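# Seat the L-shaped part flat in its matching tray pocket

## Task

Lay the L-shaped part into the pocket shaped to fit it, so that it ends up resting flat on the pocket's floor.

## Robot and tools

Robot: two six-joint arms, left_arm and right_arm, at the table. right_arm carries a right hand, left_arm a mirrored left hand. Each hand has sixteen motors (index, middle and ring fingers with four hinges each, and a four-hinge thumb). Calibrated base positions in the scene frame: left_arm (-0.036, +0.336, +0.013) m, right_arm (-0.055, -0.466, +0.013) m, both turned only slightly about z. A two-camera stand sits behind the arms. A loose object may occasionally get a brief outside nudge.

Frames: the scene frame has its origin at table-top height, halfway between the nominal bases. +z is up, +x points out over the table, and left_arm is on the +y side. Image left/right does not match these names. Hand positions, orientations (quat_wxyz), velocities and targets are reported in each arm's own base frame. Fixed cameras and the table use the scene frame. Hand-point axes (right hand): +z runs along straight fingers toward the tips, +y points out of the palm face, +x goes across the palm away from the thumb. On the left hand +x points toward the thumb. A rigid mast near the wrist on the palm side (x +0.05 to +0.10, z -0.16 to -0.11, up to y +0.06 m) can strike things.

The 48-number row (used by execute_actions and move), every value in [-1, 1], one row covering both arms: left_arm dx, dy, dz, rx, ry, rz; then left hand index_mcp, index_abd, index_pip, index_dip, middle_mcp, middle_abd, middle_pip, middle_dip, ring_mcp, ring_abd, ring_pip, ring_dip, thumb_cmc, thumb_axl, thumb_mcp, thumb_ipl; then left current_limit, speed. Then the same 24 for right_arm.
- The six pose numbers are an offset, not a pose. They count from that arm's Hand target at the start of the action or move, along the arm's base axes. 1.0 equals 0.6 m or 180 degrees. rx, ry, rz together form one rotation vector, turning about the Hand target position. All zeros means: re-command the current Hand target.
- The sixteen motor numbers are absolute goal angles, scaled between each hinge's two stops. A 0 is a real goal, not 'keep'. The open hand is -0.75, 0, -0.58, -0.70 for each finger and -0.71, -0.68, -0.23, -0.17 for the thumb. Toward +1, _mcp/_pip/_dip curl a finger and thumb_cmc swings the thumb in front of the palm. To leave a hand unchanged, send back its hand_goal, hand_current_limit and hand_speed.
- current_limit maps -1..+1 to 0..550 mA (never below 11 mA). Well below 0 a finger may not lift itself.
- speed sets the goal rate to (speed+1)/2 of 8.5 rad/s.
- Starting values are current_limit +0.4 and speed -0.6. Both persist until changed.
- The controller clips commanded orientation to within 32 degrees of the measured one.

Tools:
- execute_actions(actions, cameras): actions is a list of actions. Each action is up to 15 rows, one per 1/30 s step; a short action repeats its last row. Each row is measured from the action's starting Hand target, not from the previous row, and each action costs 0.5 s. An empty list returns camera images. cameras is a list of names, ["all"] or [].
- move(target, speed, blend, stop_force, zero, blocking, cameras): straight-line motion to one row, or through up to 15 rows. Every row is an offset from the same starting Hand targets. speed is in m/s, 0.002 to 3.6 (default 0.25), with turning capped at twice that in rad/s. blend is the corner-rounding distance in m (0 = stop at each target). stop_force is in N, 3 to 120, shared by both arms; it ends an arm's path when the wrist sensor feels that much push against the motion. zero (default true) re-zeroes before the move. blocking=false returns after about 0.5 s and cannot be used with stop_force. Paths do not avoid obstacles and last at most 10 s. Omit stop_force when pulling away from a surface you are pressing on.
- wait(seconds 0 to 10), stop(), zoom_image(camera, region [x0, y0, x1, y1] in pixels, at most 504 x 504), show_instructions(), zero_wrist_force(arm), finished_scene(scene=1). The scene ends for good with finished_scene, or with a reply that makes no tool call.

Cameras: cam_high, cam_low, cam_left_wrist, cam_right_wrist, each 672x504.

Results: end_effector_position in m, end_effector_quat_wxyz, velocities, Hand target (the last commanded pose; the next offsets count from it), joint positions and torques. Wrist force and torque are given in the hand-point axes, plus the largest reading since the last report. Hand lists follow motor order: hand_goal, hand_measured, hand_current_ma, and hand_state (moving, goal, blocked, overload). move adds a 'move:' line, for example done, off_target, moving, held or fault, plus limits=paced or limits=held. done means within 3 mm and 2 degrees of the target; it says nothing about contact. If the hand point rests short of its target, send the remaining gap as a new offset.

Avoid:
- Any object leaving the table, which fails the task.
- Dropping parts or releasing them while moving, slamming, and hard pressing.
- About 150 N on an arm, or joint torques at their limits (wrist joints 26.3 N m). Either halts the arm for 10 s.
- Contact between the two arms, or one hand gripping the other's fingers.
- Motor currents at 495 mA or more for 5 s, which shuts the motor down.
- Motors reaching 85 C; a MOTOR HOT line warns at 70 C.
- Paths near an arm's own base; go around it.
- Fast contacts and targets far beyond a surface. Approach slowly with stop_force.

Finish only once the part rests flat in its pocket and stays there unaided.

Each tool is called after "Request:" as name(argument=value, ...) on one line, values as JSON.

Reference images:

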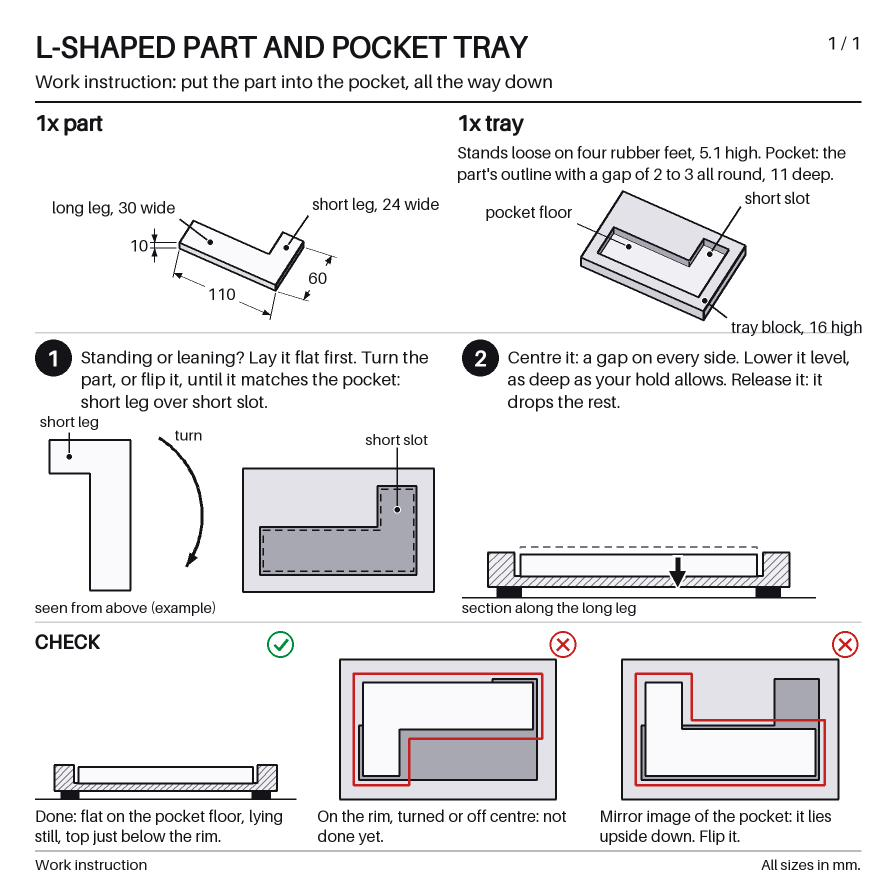

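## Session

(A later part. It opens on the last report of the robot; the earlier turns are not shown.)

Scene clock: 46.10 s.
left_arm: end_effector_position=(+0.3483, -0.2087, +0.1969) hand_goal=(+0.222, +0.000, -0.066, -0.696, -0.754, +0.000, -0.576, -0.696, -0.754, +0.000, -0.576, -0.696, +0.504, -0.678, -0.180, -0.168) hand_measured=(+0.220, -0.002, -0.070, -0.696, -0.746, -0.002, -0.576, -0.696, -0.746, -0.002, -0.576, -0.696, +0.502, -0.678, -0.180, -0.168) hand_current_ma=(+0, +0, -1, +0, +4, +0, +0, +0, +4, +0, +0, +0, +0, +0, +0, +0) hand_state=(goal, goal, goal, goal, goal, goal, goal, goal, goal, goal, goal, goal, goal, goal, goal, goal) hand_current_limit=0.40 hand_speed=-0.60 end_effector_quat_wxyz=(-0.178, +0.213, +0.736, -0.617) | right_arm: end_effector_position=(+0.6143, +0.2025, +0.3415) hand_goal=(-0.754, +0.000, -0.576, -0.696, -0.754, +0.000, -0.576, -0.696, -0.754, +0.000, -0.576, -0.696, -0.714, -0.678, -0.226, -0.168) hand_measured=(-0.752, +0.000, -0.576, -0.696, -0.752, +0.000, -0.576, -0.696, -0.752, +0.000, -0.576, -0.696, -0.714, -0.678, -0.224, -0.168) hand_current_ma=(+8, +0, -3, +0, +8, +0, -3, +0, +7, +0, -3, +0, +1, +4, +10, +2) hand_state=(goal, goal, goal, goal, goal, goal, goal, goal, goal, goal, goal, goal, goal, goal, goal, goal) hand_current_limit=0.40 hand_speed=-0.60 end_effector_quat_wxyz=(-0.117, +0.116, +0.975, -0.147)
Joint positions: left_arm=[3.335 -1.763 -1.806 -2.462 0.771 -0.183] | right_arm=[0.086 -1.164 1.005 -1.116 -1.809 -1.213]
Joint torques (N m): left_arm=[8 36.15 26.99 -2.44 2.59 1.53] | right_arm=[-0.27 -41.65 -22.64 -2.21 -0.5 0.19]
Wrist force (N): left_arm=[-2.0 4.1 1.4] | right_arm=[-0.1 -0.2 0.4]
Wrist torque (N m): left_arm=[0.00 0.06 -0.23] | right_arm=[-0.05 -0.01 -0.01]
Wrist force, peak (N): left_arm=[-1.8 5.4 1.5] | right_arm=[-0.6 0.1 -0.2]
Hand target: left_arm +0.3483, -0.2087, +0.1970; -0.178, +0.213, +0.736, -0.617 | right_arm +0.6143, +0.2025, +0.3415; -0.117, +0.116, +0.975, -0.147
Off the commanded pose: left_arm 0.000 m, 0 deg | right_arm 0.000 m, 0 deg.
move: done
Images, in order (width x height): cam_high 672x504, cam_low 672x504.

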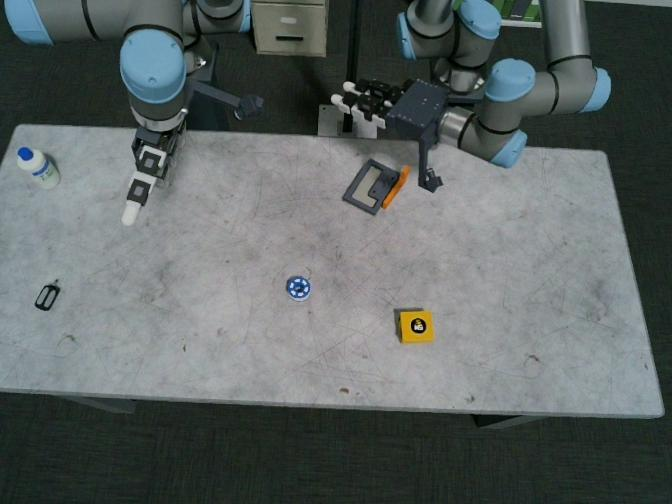

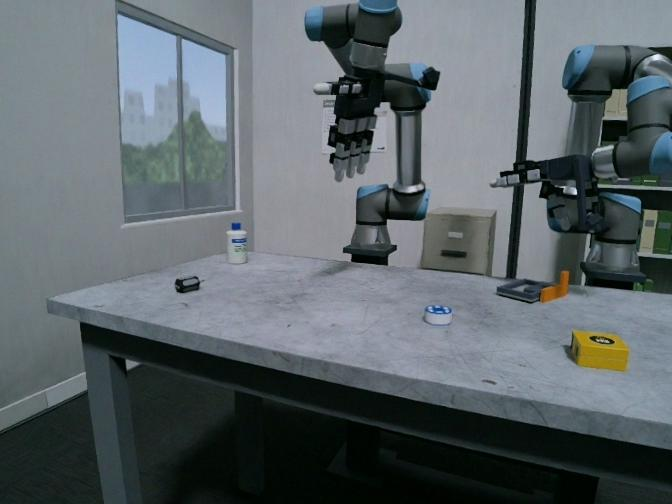

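Request:
zoom_image(camera="cam_high", region=[320, 65, 400, 145])

Request:
zoom_image(camera="cam_low", region=[480, 150, 620, 240])

Scaled by 6.300 from the camera's 672x504 image, which has a finer 960x720 frame.

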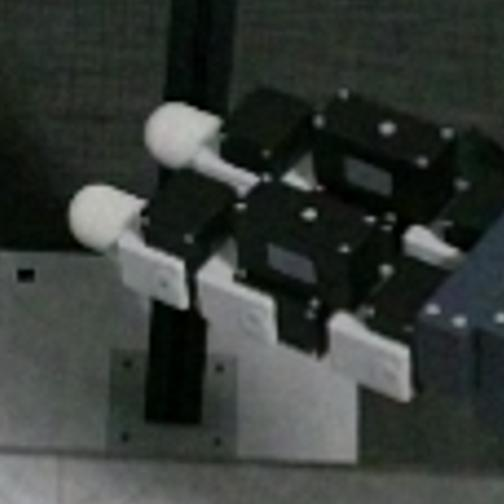

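Scaled by 3.600 from the camera's 672x504 image, which has a finer 960x720 frame.

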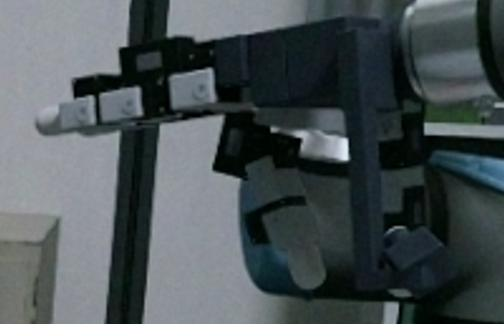

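Request:
move(target=[[0.0143,-0.0415,-0.05,0,0,0.0128,0.222,0.0,-0.066,-0.696,-0.754,0.0,-0.576,-0.696,-0.754,0.0,-0.576,-0.696,0.505,-0.678,-0.18,-0.168,0.4,-0.6,0,0,0,0,0,0,-0.754,0.0,-0.576,-0.696,-0.754,0.0,-0.576,-0.696,-0.754,0.0,-0.576,-0.696,-0.714,-0.678,-0.226,-0.168,0.4,-0.6],[0.0143,-0.0415,-0.2093,0,0,0.0128,0.222,0.0,-0.066,-0.696,-0.754,0.0,-0.576,-0.696,-0.754,0.0,-0.576,-0.696,0.505,-0.678,-0.18,-0.168,0.4,-0.6,0,0,0,0,0,0,-0.754,0.0,-0.576,-0.696,-0.754,0.0,-0.576,-0.696,-0.754,0.0,-0.576,-0.696,-0.714,-0.678,-0.226,-0.168,0.4,-0.6]], speed=[0.2,0.12], blend=[0.01,0], cameras=["cam_high","cam_low","cam_left_wrist"])

Request:
zoom_image(camera="cam_low", region=[525, 230, 605, 310])

Request:
zoom_image(camera="cam_high", region=[360, 130, 430, 220])

Scene clock: 49.87 s.
left_arm: end_effector_position=(+0.3568, -0.2336, +0.0716) hand_goal=(+0.222, +0.000, -0.066, -0.696, -0.754, +0.000, -0.576, -0.696, -0.754, +0.000, -0.576, -0.696, +0.504, -0.678, -0.180, -0.168) hand_measured=(+0.222, -0.002, -0.070, -0.696, -0.746, -0.002, -0.576, -0.696, -0.746, -0.002, -0.576, -0.696, +0.502, -0.678, -0.180, -0.168) hand_current_ma=(+0, +0, -1, +0, +4, +0, +0, +0, +4, +0, +0, +0, +0, +0, +0, +0) hand_state=(goal, goal, goal, goal, goal, goal, goal, goal, goal, goal, goal, goal, goal, goal, goal, goal) hand_current_limit=0.40 hand_speed=-0.60 end_effector_quat_wxyz=(-0.166, +0.198, +0.740, -0.621) | right_arm: end_effector_position=(+0.6143, +0.2025, +0.3415) hand_goal=(-0.754, +0.000, -0.576, -0.696, -0.754, +0.000, -0.576, -0.696, -0.754, +0.000, -0.576, -0.696, -0.714, -0.678, -0.226, -0.168) hand_measured=(-0.752, +0.000, -0.576, -0.696, -0.752, +0.000, -0.576, -0.696, -0.752, +0.000, -0.576, -0.696, -0.714, -0.678, -0.224, -0.168) hand_current_ma=(+8, +0, -3, +0, +8, +0, -3, +0, +7, +0, -3, +0, +1, +4, +10, +2) hand_state=(goal, goal, goal, goal, goal, goal, goal, goal, goal, goal, goal, goal, goal, goal, goal, goal) hand_current_limit=0.40 hand_speed=-0.60 end_effector_quat_wxyz=(-0.117, +0.116, +0.975, -0.147)
Joint positions: left_arm=[3.292 -1.94 -1.953 -2.114 0.691 -0.215] | right_arm=[0.086 -1.164 1.005 -1.116 -1.809 -1.213]
Joint torques (N m): left_arm=[-10.43 25.8 4.68 1.42 -3.19 -1.77] | right_arm=[-0.58 -42.93 -23.02 -2.42 -0.52 0.16]
Wrist force (N): left_arm=[-1.7 4.5 1.0] | right_arm=[-0.1 -0.1 -0.1]
Wrist torque (N m): left_arm=[0.14 0.02 -0.08] | right_arm=[0.00 0.01 -0.01]
Wrist force, peak (N): left_arm=[-1.7 4.9 1.4] | right_arm=[-0.3 -0.1 0.5]
Hand target: left_arm +0.3568, -0.2336, +0.0714; -0.166, +0.198, +0.740, -0.621 | right_arm +0.6143, +0.2025, +0.3415; -0.117, +0.116, +0.975, -0.147
Off the commanded pose: left_arm 0.000 m, 0 deg | right_arm 0.000 m, 0 deg.
move: done
Images, in order (width x height): cam_high 672x504, cam_low 672x504, cam_left_wrist 672x504.

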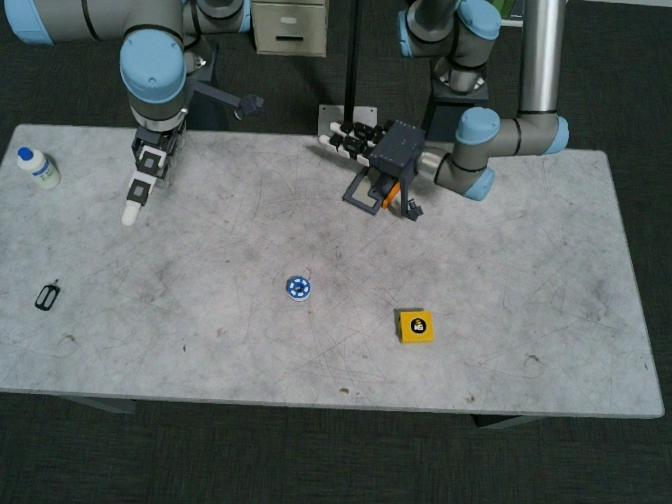

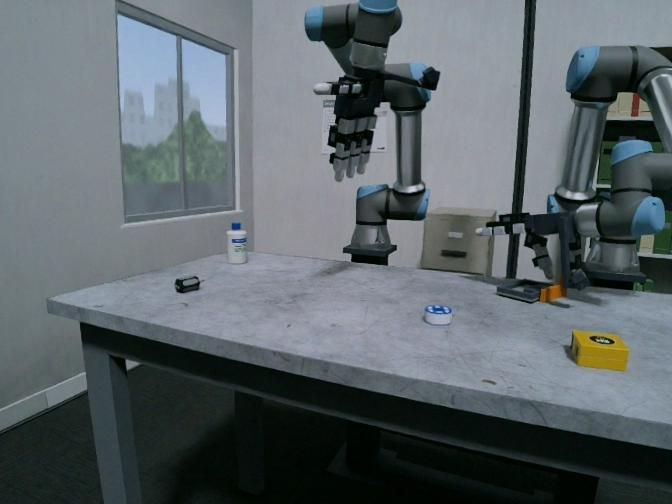

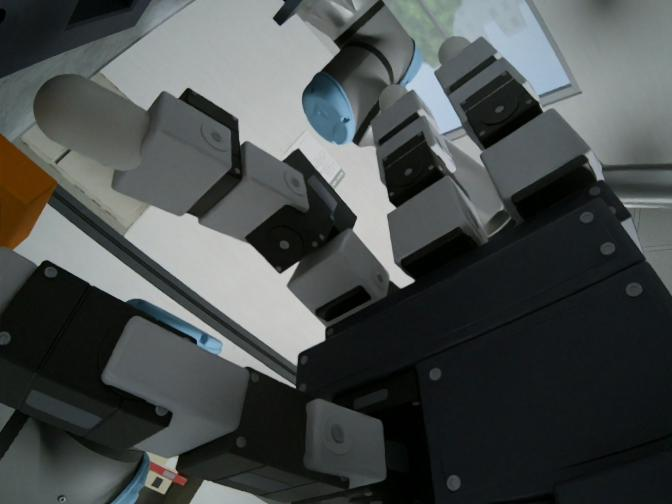

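Scaled by 6.300 from the camera's 672x504 image, which has a finer 960x720 frame.

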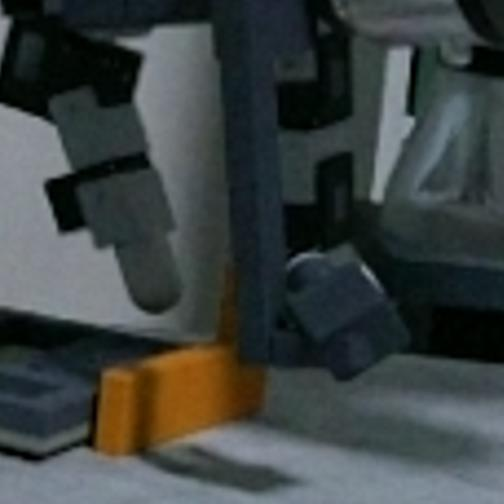

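Scaled by 5.600 from the camera's 672x504 image, which has a finer 960x720 frame.

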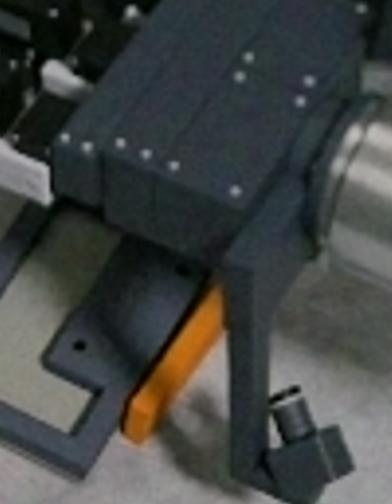

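Request:
move(target=[0,0,-0.0133,0,0,0,0.222,0.0,-0.066,-0.696,-0.754,0.0,-0.576,-0.696,-0.754,0.0,-0.576,-0.696,0.505,-0.678,-0.18,-0.168,0.4,-0.6,0,0,0,0,0,0,-0.754,0.0,-0.576,-0.696,-0.754,0.0,-0.576,-0.696,-0.754,0.0,-0.576,-0.696,-0.714,-0.678,-0.226,-0.168,0.4,-0.6], speed=0.1, cameras=["cam_low","cam_left_wrist"])

Request:
zoom_image(camera="cam_left_wrist", region=[0, 0, 250, 350])

Request:
zoom_image(camera="cam_low", region=[525, 230, 605, 310])

Scene clock: 51.20 s.
left_arm: end_effector_position=(+0.3568, -0.2336, +0.0636) hand_goal=(+0.222, +0.000, -0.066, -0.696, -0.754, +0.000, -0.576, -0.696, -0.754, +0.000, -0.576, -0.696, +0.504, -0.678, -0.180, -0.168) hand_measured=(+0.222, -0.002, -0.070, -0.696, -0.746, -0.002, -0.576, -0.696, -0.746, -0.002, -0.576, -0.696, +0.502, -0.678, -0.180, -0.168) hand_current_ma=(+0, +0, -1, +0, +4, +0, +0, +0, +4, +0, +0, +0, +0, +0, +0, +0) hand_state=(goal, goal, goal, goal, goal, goal, goal, goal, goal, goal, goal, goal, goal, goal, goal, goal) hand_current_limit=0.40 hand_speed=-0.60 end_effector_quat_wxyz=(-0.166, +0.198, +0.740, -0.621) | right_arm: end_effector_position=(+0.6143, +0.2025, +0.3415) hand_goal=(-0.754, +0.000, -0.576, -0.696, -0.754, +0.000, -0.576, -0.696, -0.754, +0.000, -0.576, -0.696, -0.714, -0.678, -0.226, -0.168) hand_measured=(-0.752, +0.000, -0.576, -0.696, -0.752, +0.000, -0.576, -0.696, -0.752, +0.000, -0.576, -0.696, -0.714, -0.678, -0.224, -0.168) hand_current_ma=(+8, +0, -3, +0, +8, +0, -3, +0, +7, +0, -3, +0, +1, +4, +10, +2) hand_state=(goal, goal, goal, goal, goal, goal, goal, goal, goal, goal, goal, goal, goal, goal, goal, goal) hand_current_limit=0.40 hand_speed=-0.60 end_effector_quat_wxyz=(-0.117, +0.116, +0.975, -0.147)
Joint positions: left_arm=[3.292 -1.954 -1.96 -2.093 0.691 -0.215] | right_arm=[0.086 -1.164 1.005 -1.116 -1.809 -1.213]
Joint torques (N m): left_arm=[-9.79 27.26 6.11 1.35 -2.69 -0.29] | right_arm=[0.39 -42.05 -22.7 -2.3 -0.45 0.35]
Wrist force (N): left_arm=[-1.7 4.3 0.9] | right_arm=[0.1 0.1 0.1]
Wrist torque (N m): left_arm=[0.12 0.01 -0.06] | right_arm=[0.00 -0.03 0.01]
Wrist force, peak (N): left_arm=[-1.9 4.7 1.2] | right_arm=[-0.6 0.0 0.1]
Hand target: left_arm +0.3568, -0.2336, +0.0634; -0.166, +0.198, +0.740, -0.621 | right_arm +0.6143, +0.2025, +0.3415; -0.117, +0.116, +0.975, -0.147
Off the commanded pose: left_arm 0.000 m, 0 deg | right_arm 0.000 m, 0 deg.
move: done
Images, in order (width x height): cam_low 672x504, cam_left_wrist 672x504.

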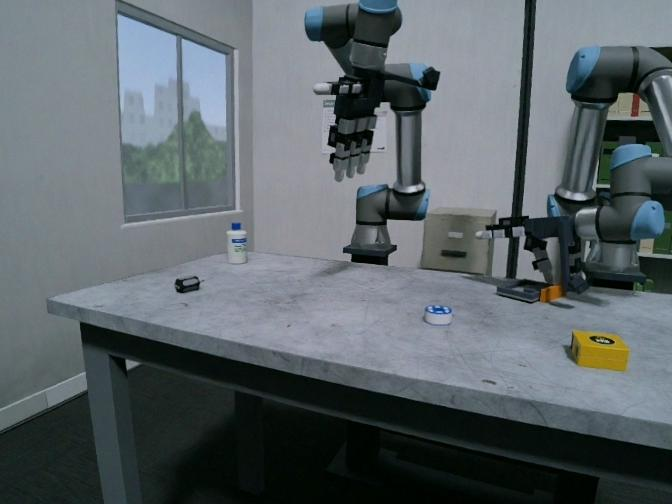

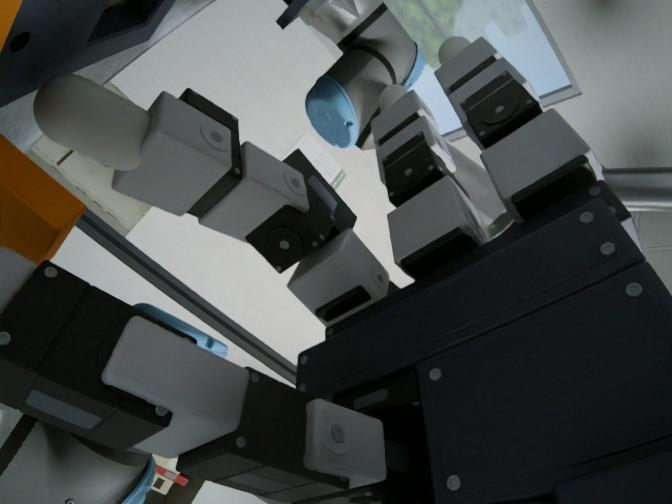

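Scaled by 1.440 from the camera's 672x504 image, which has a finer 960x720 frame.

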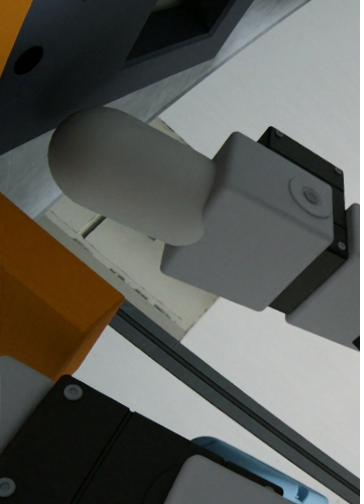

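Scaled by 6.300 from the camera's 672x504 image, which has a finer 960x720 frame.

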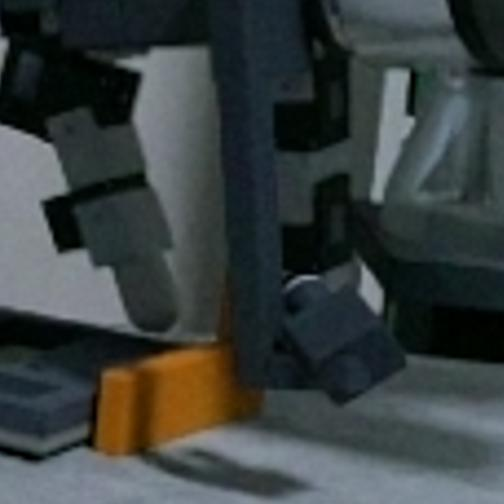

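Request:
move(target=[0,0,0,0,0,0,0.285,0.0,-0.066,-0.696,-0.754,0.0,-0.576,-0.696,-0.754,0.0,-0.576,-0.696,0.505,-0.678,-0.11,-0.168,0.0,-0.9,0,0,0,0,0,0,-0.754,0.0,-0.576,-0.696,-0.754,0.0,-0.576,-0.696,-0.754,0.0,-0.576,-0.696,-0.714,-0.678,-0.226,-0.168,0.4,-0.6], speed=0.1, cameras=["cam_low","cam_left_wrist"])

Request:
zoom_image(camera="cam_left_wrist", region=[0, 0, 250, 350])

Request:
zoom_image(camera="cam_low", region=[525, 230, 605, 310])

Scene clock: 52.53 s.
left_arm: end_effector_position=(+0.3568, -0.2336, +0.0634) hand_goal=(+0.284, +0.000, -0.066, -0.696, -0.754, +0.000, -0.576, -0.696, -0.754, +0.000, -0.576, -0.696, +0.504, -0.678, -0.110, -0.168) hand_measured=(+0.282, -0.002, -0.070, -0.696, -0.746, -0.002, -0.576, -0.696, -0.746, -0.002, -0.576, -0.696, +0.502, -0.678, -0.112, -0.168) hand_current_ma=(+0, +0, -1, +0, +4, +0, +0, +0, +4, +0, +0, +0, +0, +0, -1, +0) hand_state=(goal, goal, goal, goal, goal, goal, goal, goal, goal, goal, goal, goal, goal, goal, goal, goal) hand_current_limit=0.00 hand_speed=-0.90 end_effector_quat_wxyz=(-0.166, +0.198, +0.740, -0.621) | right_arm: end_effector_position=(+0.6143, +0.2025, +0.3415) hand_goal=(-0.754, +0.000, -0.576, -0.696, -0.754, +0.000, -0.576, -0.696, -0.754, +0.000, -0.576, -0.696, -0.714, -0.678, -0.226, -0.168) hand_measured=(-0.752, +0.000, -0.576, -0.696, -0.752, +0.000, -0.576, -0.696, -0.752, +0.000, -0.576, -0.696, -0.714, -0.678, -0.224, -0.168) hand_current_ma=(+8, +0, -3, +0, +8, +0, -3, +0, +7, +0, -3, +0, +1, +4, +10, +2) hand_state=(goal, goal, goal, goal, goal, goal, goal, goal, goal, goal, goal, goal, goal, goal, goal, goal) hand_current_limit=0.40 hand_speed=-0.60 end_effector_quat_wxyz=(-0.117, +0.116, +0.975, -0.147)
Joint positions: left_arm=[3.292 -1.954 -1.96 -2.093 0.691 -0.215] | right_arm=[0.086 -1.164 1.005 -1.116 -1.809 -1.213]
Joint torques (N m): left_arm=[-9.76 26.62 5.69 1.22 -2.46 -0.32] | right_arm=[-0.01 -42.43 -22.6 -2.45 -0.48 0.35]
Wrist force (N): left_arm=[-1.7 4.2 0.8] | right_arm=[-0.1 -0.1 0.5]
Wrist torque (N m): left_arm=[0.11 0.01 -0.07] | right_arm=[-0.05 -0.01 -0.01]
Wrist force, peak (N): left_arm=[-2.0 4.6 1.2] | right_arm=[0.0 -0.6 -0.1]
Hand target: left_arm +0.3568, -0.2336, +0.0634; -0.166, +0.198, +0.740, -0.621 | right_arm +0.6143, +0.2025, +0.3415; -0.117, +0.116, +0.975, -0.147
Off the commanded pose: left_arm 0.000 m, 0 deg | right_arm 0.000 m, 0 deg.
move: done
Images, in order (width x height): cam_low 672x504, cam_left_wrist 672x504.

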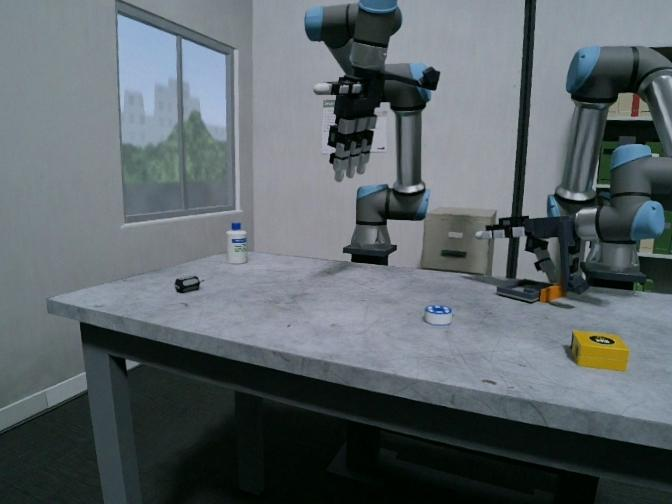

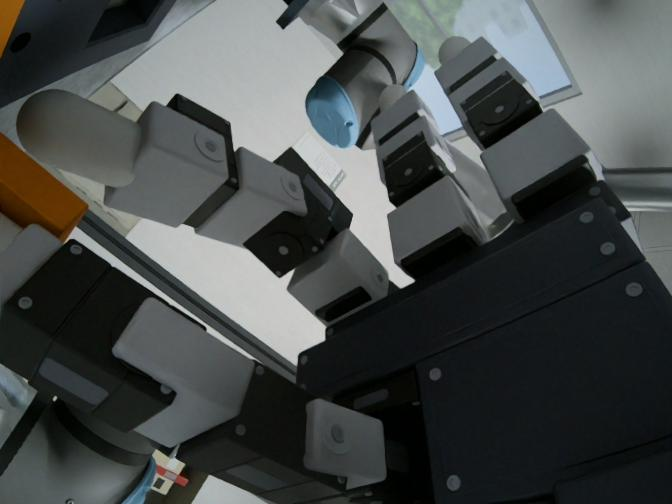

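Scaled by 1.440 from the camera's 672x504 image, which has a finer 960x720 frame.

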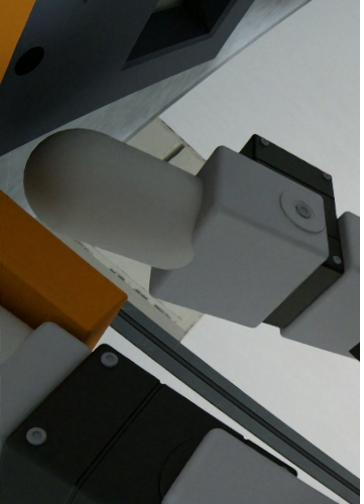

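Scaled by 6.300 from the camera's 672x504 image, which has a finer 960x720 frame.

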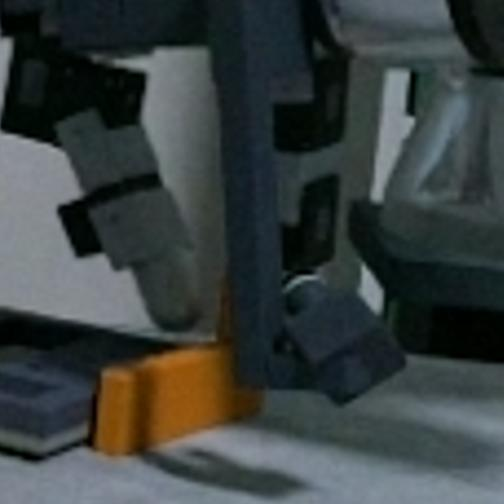

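Request:
move(target=[-0.0098,0,0,0,0,0,0.284,0.0,-0.066,-0.696,-0.754,0.0,-0.576,-0.696,-0.754,0.0,-0.576,-0.696,0.505,-0.678,-0.11,-0.168,0.0,-0.9,0,0,0,0,0,0,-0.754,0.0,-0.576,-0.696,-0.754,0.0,-0.576,-0.696,-0.754,0.0,-0.576,-0.696,-0.714,-0.678,-0.226,-0.168,0.4,-0.6], speed=0.05, cameras=["cam_left_wrist"])

Request:
zoom_image(camera="cam_left_wrist", region=[0, 0, 250, 350])

Scene clock: 57.73 s.
left_arm: end_effector_position=(+0.3511, -0.2336, +0.0634) hand_goal=(+0.284, +0.000, -0.066, -0.696, -0.754, +0.000, -0.576, -0.696, -0.754, +0.000, -0.576, -0.696, +0.504, -0.678, -0.110, -0.168) hand_measured=(+0.282, -0.002, -0.070, -0.696, -0.746, -0.002, -0.576, -0.696, -0.746, -0.002, -0.576, -0.696, +0.502, -0.678, -0.112, -0.168) hand_current_ma=(+0, +0, -1, +0, +4, +0, +0, +0, +4, +0, +0, +0, +0, +0, -1, +0) hand_state=(goal, goal, goal, goal, goal, goal, goal, goal, goal, goal, goal, goal, goal, goal, goal, goal) hand_current_limit=0.00 hand_speed=-0.90 end_effector_quat_wxyz=(-0.166, +0.198, +0.740, -0.621) | right_arm: end_effector_position=(+0.6143, +0.2025, +0.3415) hand_goal=(-0.754, +0.000, -0.576, -0.696, -0.754, +0.000, -0.576, -0.696, -0.754, +0.000, -0.576, -0.696, -0.714, -0.678, -0.226, -0.168) hand_measured=(-0.752, +0.000, -0.576, -0.696, -0.752, +0.000, -0.576, -0.696, -0.752, +0.000, -0.576, -0.696, -0.714, -0.678, -0.224, -0.168) hand_current_ma=(+8, +0, -3, +0, +8, +0, -3, +0, +7, +0, -3, +0, +1, +4, +10, +2) hand_state=(goal, goal, goal, goal, goal, goal, goal, goal, goal, goal, goal, goal, goal, goal, goal, goal) hand_current_limit=0.40 hand_speed=-0.60 end_effector_quat_wxyz=(-0.117, +0.116, +0.975, -0.147)
Joint positions: left_arm=[3.294 -1.943 -1.976 -2.087 0.693 -0.214] | right_arm=[0.086 -1.164 1.005 -1.116 -1.809 -1.213]
Joint torques (N m): left_arm=[7.74 40.82 6.42 1.54 2.63 1.39] | right_arm=[1.11 -42.75 -22.47 -2.54 -0.58 0.45]
Wrist force (N): left_arm=[-1.8 4.4 1.1] | right_arm=[0.1 -0.3 0.2]
Wrist torque (N m): left_arm=[0.11 0.03 -0.16] | right_arm=[-0.05 -0.03 0.01]
Wrist force, peak (N): left_arm=[-1.9 4.8 0.8] | right_arm=[-0.1 -0.3 0.7]
Hand target: left_arm +0.3510, -0.2336, +0.0634; -0.166, +0.198, +0.740, -0.621 | right_arm +0.6143, +0.2025, +0.3415; -0.117, +0.116, +0.975, -0.147
Off the commanded pose: left_arm 0.000 m, 0 deg | right_arm 0.000 m, 0 deg.
move: done
Images, in order (width x height): cam_left_wrist 672x504.

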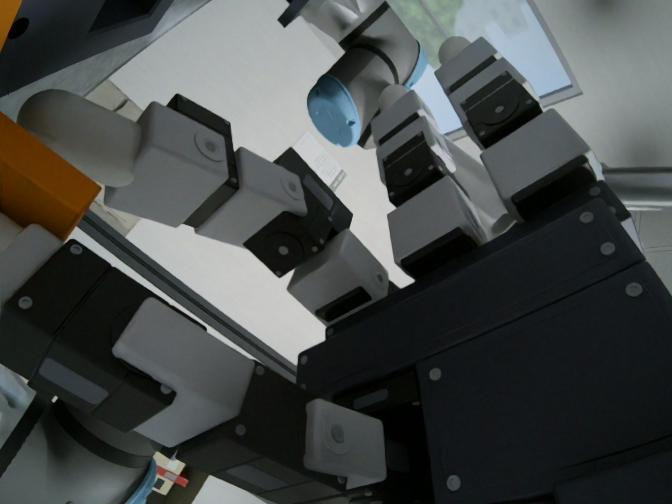

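Scaled by 1.440 from the camera's 672x504 image, which has a finer 960x720 frame.

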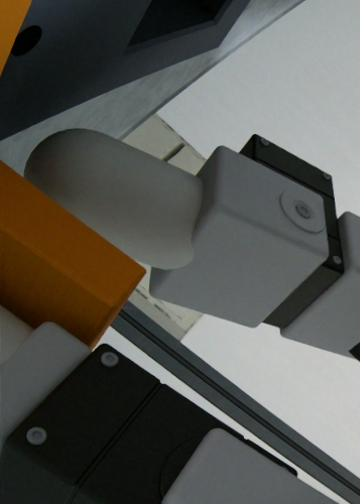

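Request:
move(target=[0,0,0,0,0,0,0.384,0.0,-0.066,-0.696,-0.754,0.0,-0.576,-0.696,-0.754,0.0,-0.576,-0.696,0.505,-0.678,0.011,-0.168,0.0,-0.95,0,0,0,0,0,0,-0.754,0.0,-0.576,-0.696,-0.754,0.0,-0.576,-0.696,-0.754,0.0,-0.576,-0.696,-0.714,-0.678,-0.226,-0.168,0.4,-0.6], speed=0.05, cameras=["cam_left_wrist","cam_low"])

Request:
zoom_image(camera="cam_left_wrist", region=[0, 0, 250, 350])

Request:
zoom_image(camera="cam_low", region=[525, 230, 605, 310])

Scene clock: 59.63 s.
left_arm: end_effector_position=(+0.3510, -0.2336, +0.0634) hand_goal=(+0.384, +0.000, -0.066, -0.696, -0.754, +0.000, -0.576, -0.696, -0.754, +0.000, -0.576, -0.696, +0.504, -0.678, +0.010, -0.168) hand_measured=(+0.330, -0.002, -0.080, -0.700, -0.746, -0.002, -0.576, -0.696, -0.746, -0.002, -0.576, -0.696, +0.502, -0.678, -0.058, -0.184) hand_current_ma=(-82, +0, -8, -1, +4, +0, +0, +0, +4, +0, +0, +0, +0, +0, -174, -17) hand_state=(blocked, goal, goal, goal, goal, goal, goal, goal, goal, goal, goal, goal, goal, goal, blocked, goal) hand_current_limit=0.00 hand_speed=-0.95 end_effector_quat_wxyz=(-0.166, +0.198, +0.740, -0.621) | right_arm: end_effector_position=(+0.6143, +0.2025, +0.3415) hand_goal=(-0.754, +0.000, -0.576, -0.696, -0.754, +0.000, -0.576, -0.696, -0.754, +0.000, -0.576, -0.696, -0.714, -0.678, -0.226, -0.168) hand_measured=(-0.752, +0.000, -0.576, -0.696, -0.752, +0.000, -0.576, -0.696, -0.752, +0.000, -0.576, -0.696, -0.714, -0.678, -0.224, -0.168) hand_current_ma=(+8, +0, -3, +0, +8, +0, -3, +0, +7, +0, -3, +0, +1, +4, +10, +2) hand_state=(goal, goal, goal, goal, goal, goal, goal, goal, goal, goal, goal, goal, goal, goal, goal, goal) hand_current_limit=0.40 hand_speed=-0.60 end_effector_quat_wxyz=(-0.117, +0.116, +0.975, -0.147)
Joint positions: left_arm=[3.294 -1.943 -1.977 -2.087 0.693 -0.214] | right_arm=[0.086 -1.164 1.005 -1.116 -1.809 -1.213]
Joint torques (N m): left_arm=[8.49 38.5 6.11 1.36 2.36 1.01] | right_arm=[0.05 -42.68 -22.63 -2.43 -0.55 0.34]
Wrist force (N): left_arm=[-1.6 3.9 0.9] | right_arm=[0.1 -0.2 0.2]
Wrist torque (N m): left_arm=[0.04 0.02 -0.16] | right_arm=[-0.05 -0.03 0.00]
Wrist force, peak (N): left_arm=[-2.1 4.7 1.2] | right_arm=[-0.4 -0.1 0.5]
Hand target: left_arm +0.3510, -0.2336, +0.0634; -0.166, +0.198, +0.740, -0.621 | right_arm +0.6143, +0.2025, +0.3415; -0.117, +0.116, +0.975, -0.147
Off the commanded pose: left_arm 0.000 m, 0 deg | right_arm 0.000 m, 0 deg.
move: done
Images, in order (width x height): cam_low 672x504, cam_left_wrist 672x504.

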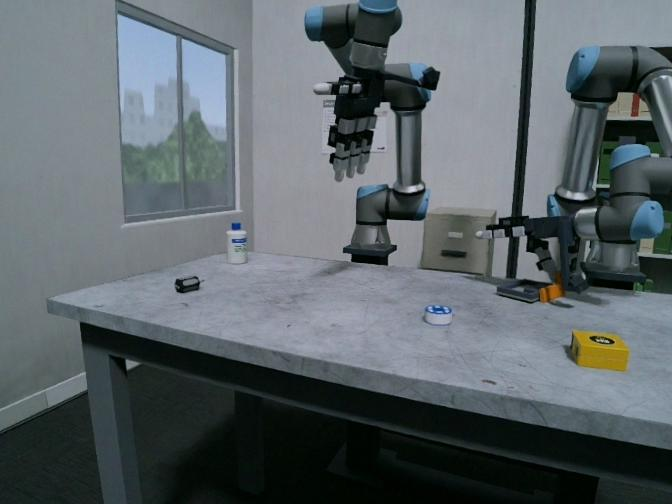

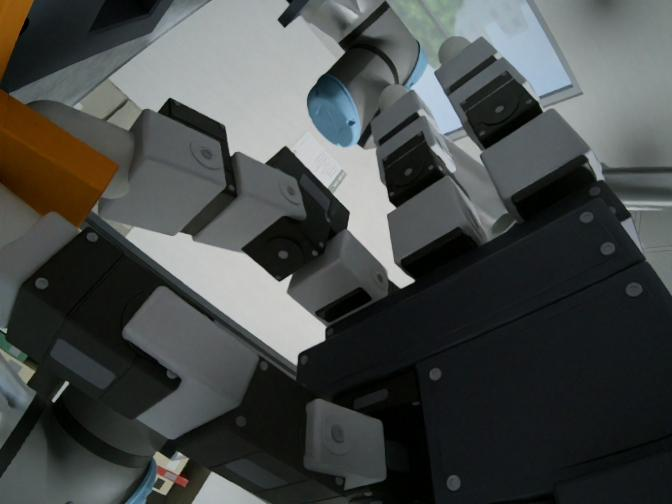

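Scaled by 1.440 from the camera's 672x504 image, which has a finer 960x720 frame.

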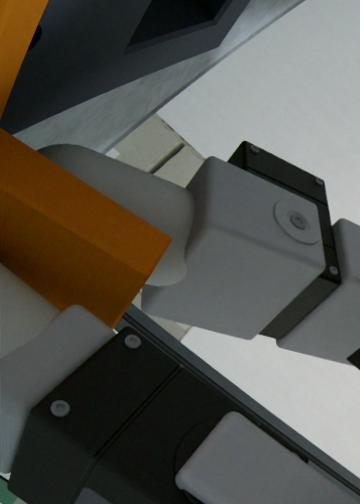

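Scaled by 6.300 from the camera's 672x504 image, which has a finer 960x720 frame.

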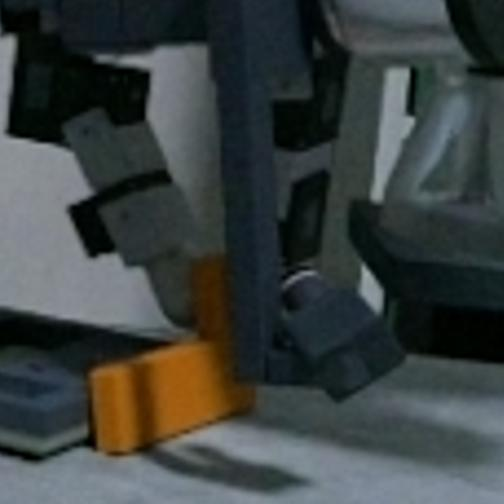

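Request:
move(target=[0.0833,0.1444,0.003,0,0,0,0.42,0.0,-0.066,-0.696,-0.754,0.0,-0.576,-0.696,-0.754,0.0,-0.576,-0.696,0.505,-0.678,0.04,-0.168,0.0,-0.95,0,0,0,0,0,0,-0.754,0.0,-0.576,-0.696,-0.754,0.0,-0.576,-0.696,-0.754,0.0,-0.576,-0.696,-0.714,-0.678,-0.226,-0.168,0.4,-0.6], speed=0.08, cameras=["cam_high","cam_left_wrist","cam_low"])

Request:
zoom_image(camera="cam_low", region=[525, 230, 625, 310])

Request:
zoom_image(camera="cam_high", region=[340, 130, 460, 230])

Scene clock: 62.70 s.
left_arm: end_effector_position=(+0.4008, -0.1471, +0.0652) hand_goal=(+0.420, +0.000, -0.066, -0.696, -0.754, +0.000, -0.576, -0.696, -0.754, +0.000, -0.576, -0.696, +0.504, -0.678, +0.040, -0.168) hand_measured=(+0.330, +0.000, -0.084, -0.702, -0.746, -0.002, -0.576, -0.696, -0.746, -0.002, -0.576, -0.696, +0.506, -0.678, -0.048, -0.190) hand_current_ma=(-196, +0, -12, -2, +4, +0, +0, +0, +4, +0, +0, +0, +0, +0, -264, -29) hand_state=(blocked, goal, goal, goal, goal, goal, goal, goal, goal, goal, goal, goal, goal, goal, blocked, blocked) hand_current_limit=0.00 hand_speed=-0.95 end_effector_quat_wxyz=(-0.166, +0.198, +0.740, -0.621) | right_arm: end_effector_position=(+0.6143, +0.2025, +0.3415) hand_goal=(-0.754, +0.000, -0.576, -0.696, -0.754, +0.000, -0.576, -0.696, -0.754, +0.000, -0.576, -0.696, -0.714, -0.678, -0.226, -0.168) hand_measured=(-0.752, +0.000, -0.576, -0.696, -0.752, +0.000, -0.576, -0.696, -0.752, +0.000, -0.576, -0.696, -0.714, -0.678, -0.224, -0.168) hand_current_ma=(+8, +0, -3, +0, +8, +0, -3, +0, +7, +0, -3, +0, +1, +4, +10, +2) hand_state=(goal, goal, goal, goal, goal, goal, goal, goal, goal, goal, goal, goal, goal, goal, goal, goal) hand_current_limit=0.40 hand_speed=-0.60 end_effector_quat_wxyz=(-0.117, +0.116, +0.975, -0.147)
Joint positions: left_arm=[3.445 -2.033 -1.823 -2.191 0.839 -0.16] | right_arm=[0.086 -1.164 1.005 -1.116 -1.809 -1.213]
Joint torques (N m): left_arm=[8.99 32.06 25.07 -2.57 2.85 1.17] | right_arm=[1.25 -43.21 -23.55 -2.53 -0.49 0.36]
Wrist force (N): left_arm=[-1.4 4.2 1.7] | right_arm=[0.0 0.0 0.4]
Wrist torque (N m): left_arm=[0.02 -0.04 -0.20] | right_arm=[-0.03 -0.01 0.00]
Wrist force, peak (N): left_arm=[-1.7 4.7 1.5] | right_arm=[-0.4 0.1 0.5]
Hand target: left_arm +0.4009, -0.1469, +0.0652; -0.166, +0.198, +0.740, -0.621 | right_arm +0.6143, +0.2025, +0.3415; -0.117, +0.116, +0.975, -0.147
Off the commanded pose: left_arm 0.000 m, 0 deg | right_arm 0.000 m, 0 deg.
move: done
Images, in order (width x height): cam_high 672x504, cam_low 672x504, cam_left_wrist 672x504.

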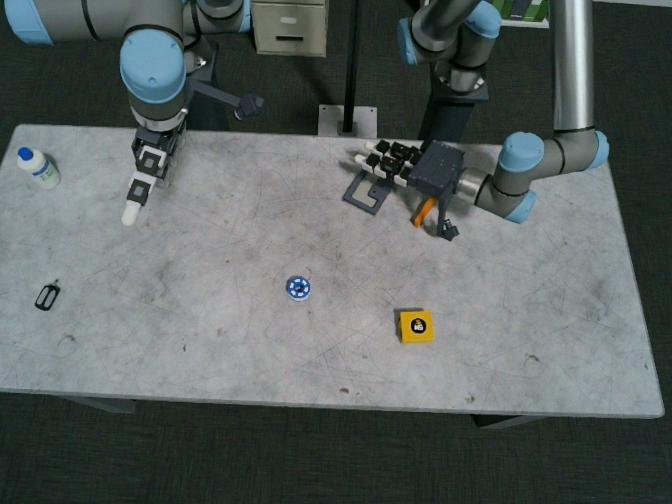

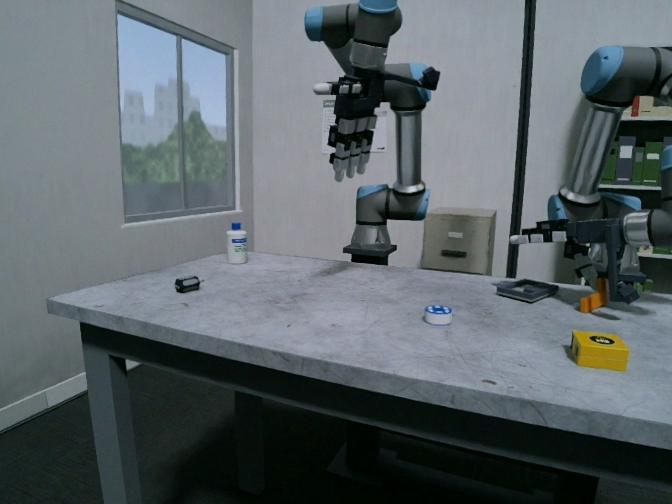

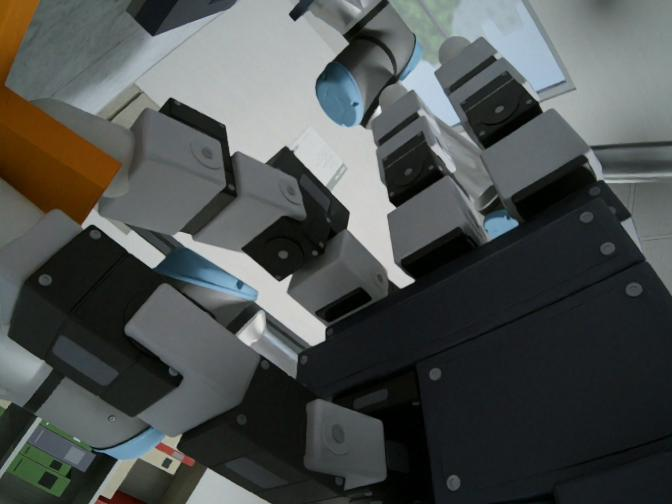

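Scaled by 5.040 from the camera's 672x504 image, which has a finer 960x720 frame.

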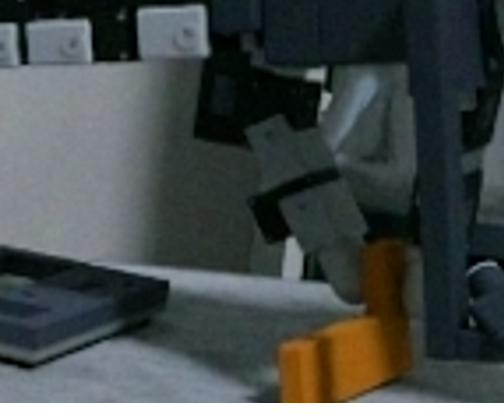

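Scaled by 4.200 from the camera's 672x504 image, which has a finer 960x720 frame.

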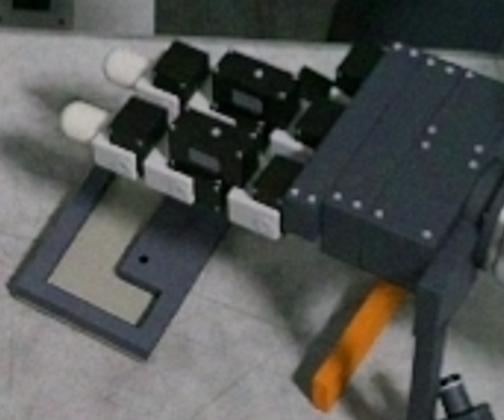

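Request:
move(target=[0,0,0.0333,0,0,0,0.42,0.0,-0.066,-0.696,-0.754,0.0,-0.576,-0.696,-0.754,0.0,-0.576,-0.696,0.505,-0.678,0.04,-0.168,0.0,-0.95,0,0,0,0,0,0,-0.754,0.0,-0.576,-0.696,-0.754,0.0,-0.576,-0.696,-0.754,0.0,-0.576,-0.696,-0.714,-0.678,-0.226,-0.168,0.4,-0.6], speed=0.05, cameras=["cam_high","cam_left_wrist","cam_low"])

Request:
zoom_image(camera="cam_low", region=[525, 230, 625, 310])

Request:
zoom_image(camera="cam_left_wrist", region=[0, 0, 250, 350])

Scene clock: 65.07 s.
left_arm: end_effector_position=(+0.4009, -0.1469, +0.0850) hand_goal=(+0.420, +0.000, -0.066, -0.696, -0.754, +0.000, -0.576, -0.696, -0.754, +0.000, -0.576, -0.696, +0.504, -0.678, +0.040, -0.168) hand_measured=(+0.330, +0.004, -0.088, -0.704, -0.746, -0.002, -0.576, -0.696, -0.746, -0.002, -0.576, -0.696, +0.500, -0.678, -0.042, -0.190) hand_current_ma=(-196, +1, -16, -3, +4, +0, +0, +0, +4, +0, +0, +0, -1, +0, -241, -29) hand_state=(blocked, goal, blocked, goal, goal, goal, goal, goal, goal, goal, goal, goal, goal, goal, blocked, blocked) hand_current_limit=0.00 hand_speed=-0.95 end_effector_quat_wxyz=(-0.166, +0.198, +0.740, -0.621) | right_arm: end_effector_position=(+0.6143, +0.2025, +0.3415) hand_goal=(-0.754, +0.000, -0.576, -0.696, -0.754, +0.000, -0.576, -0.696, -0.754, +0.000, -0.576, -0.696, -0.714, -0.678, -0.226, -0.168) hand_measured=(-0.752, +0.000, -0.576, -0.696, -0.752, +0.000, -0.576, -0.696, -0.752, +0.000, -0.576, -0.696, -0.714, -0.678, -0.224, -0.168) hand_current_ma=(+8, +0, -3, +0, +8, +0, -3, +0, +7, +0, -3, +0, +1, +4, +10, +2) hand_state=(goal, goal, goal, goal, goal, goal, goal, goal, goal, goal, goal, goal, goal, goal, goal, goal) hand_current_limit=0.40 hand_speed=-0.60 end_effector_quat_wxyz=(-0.117, +0.116, +0.975, -0.147)
Joint positions: left_arm=[3.445 -2.003 -1.806 -2.238 0.839 -0.159] | right_arm=[0.086 -1.164 1.005 -1.116 -1.809 -1.213]
Joint torques (N m): left_arm=[3.69 44.52 25.22 -2.62 1.15 -0.28] | right_arm=[-0.55 -43.54 -22.67 -2.51 -0.36 0.46]
Wrist force (N): left_arm=[-1.8 4.6 1.5] | right_arm=[-0.2 0.1 -0.2]
Wrist torque (N m): left_arm=[0.07 -0.01 -0.23] | right_arm=[0.03 0.02 -0.01]
Wrist force, peak (N): left_arm=[-1.8 4.7 1.4] | right_arm=[-0.2 -0.5 0.2]
Hand target: left_arm +0.4009, -0.1469, +0.0852; -0.166, +0.198, +0.740, -0.621 | right_arm +0.6143, +0.2025, +0.3415; -0.117, +0.116, +0.975, -0.147
Off the commanded pose: left_arm 0.000 m, 0 deg | right_arm 0.000 m, 0 deg.
move: done
Images, in order (width x height): cam_high 672x504, cam_low 672x504, cam_left_wrist 672x504.

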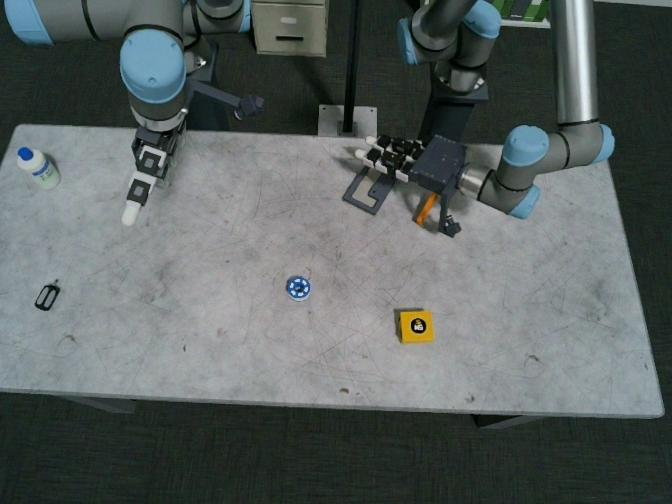

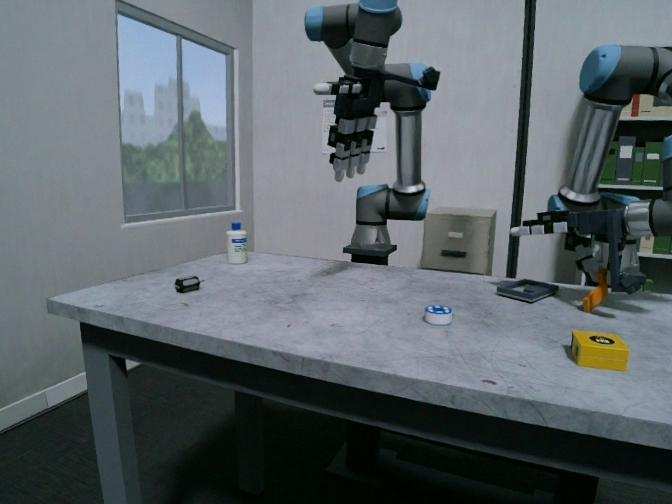

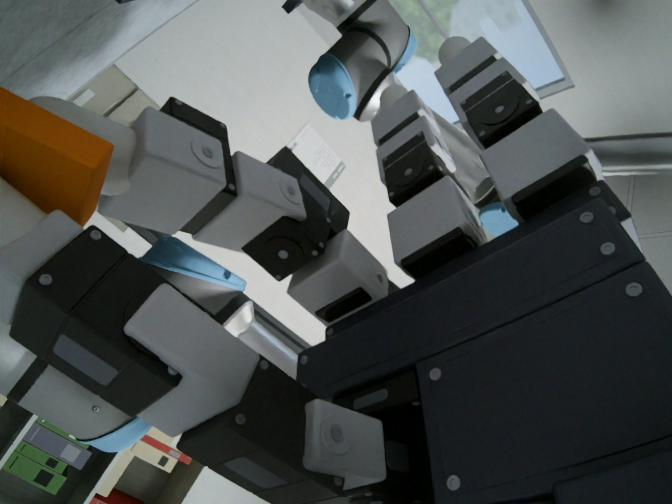

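Scaled by 5.040 from the camera's 672x504 image, which has a finer 960x720 frame.

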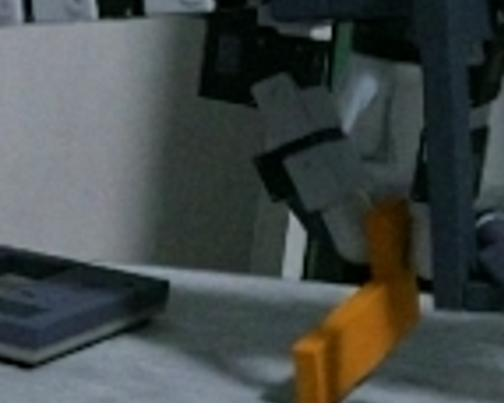

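Scaled by 1.440 from the camera's 672x504 image, which has a finer 960x720 frame.

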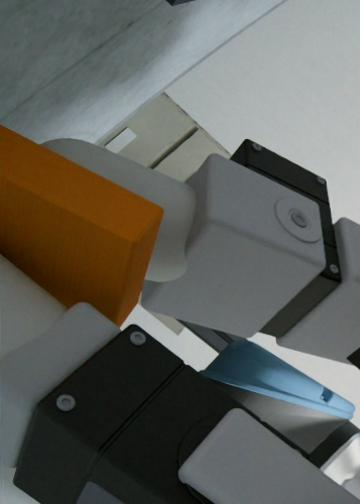

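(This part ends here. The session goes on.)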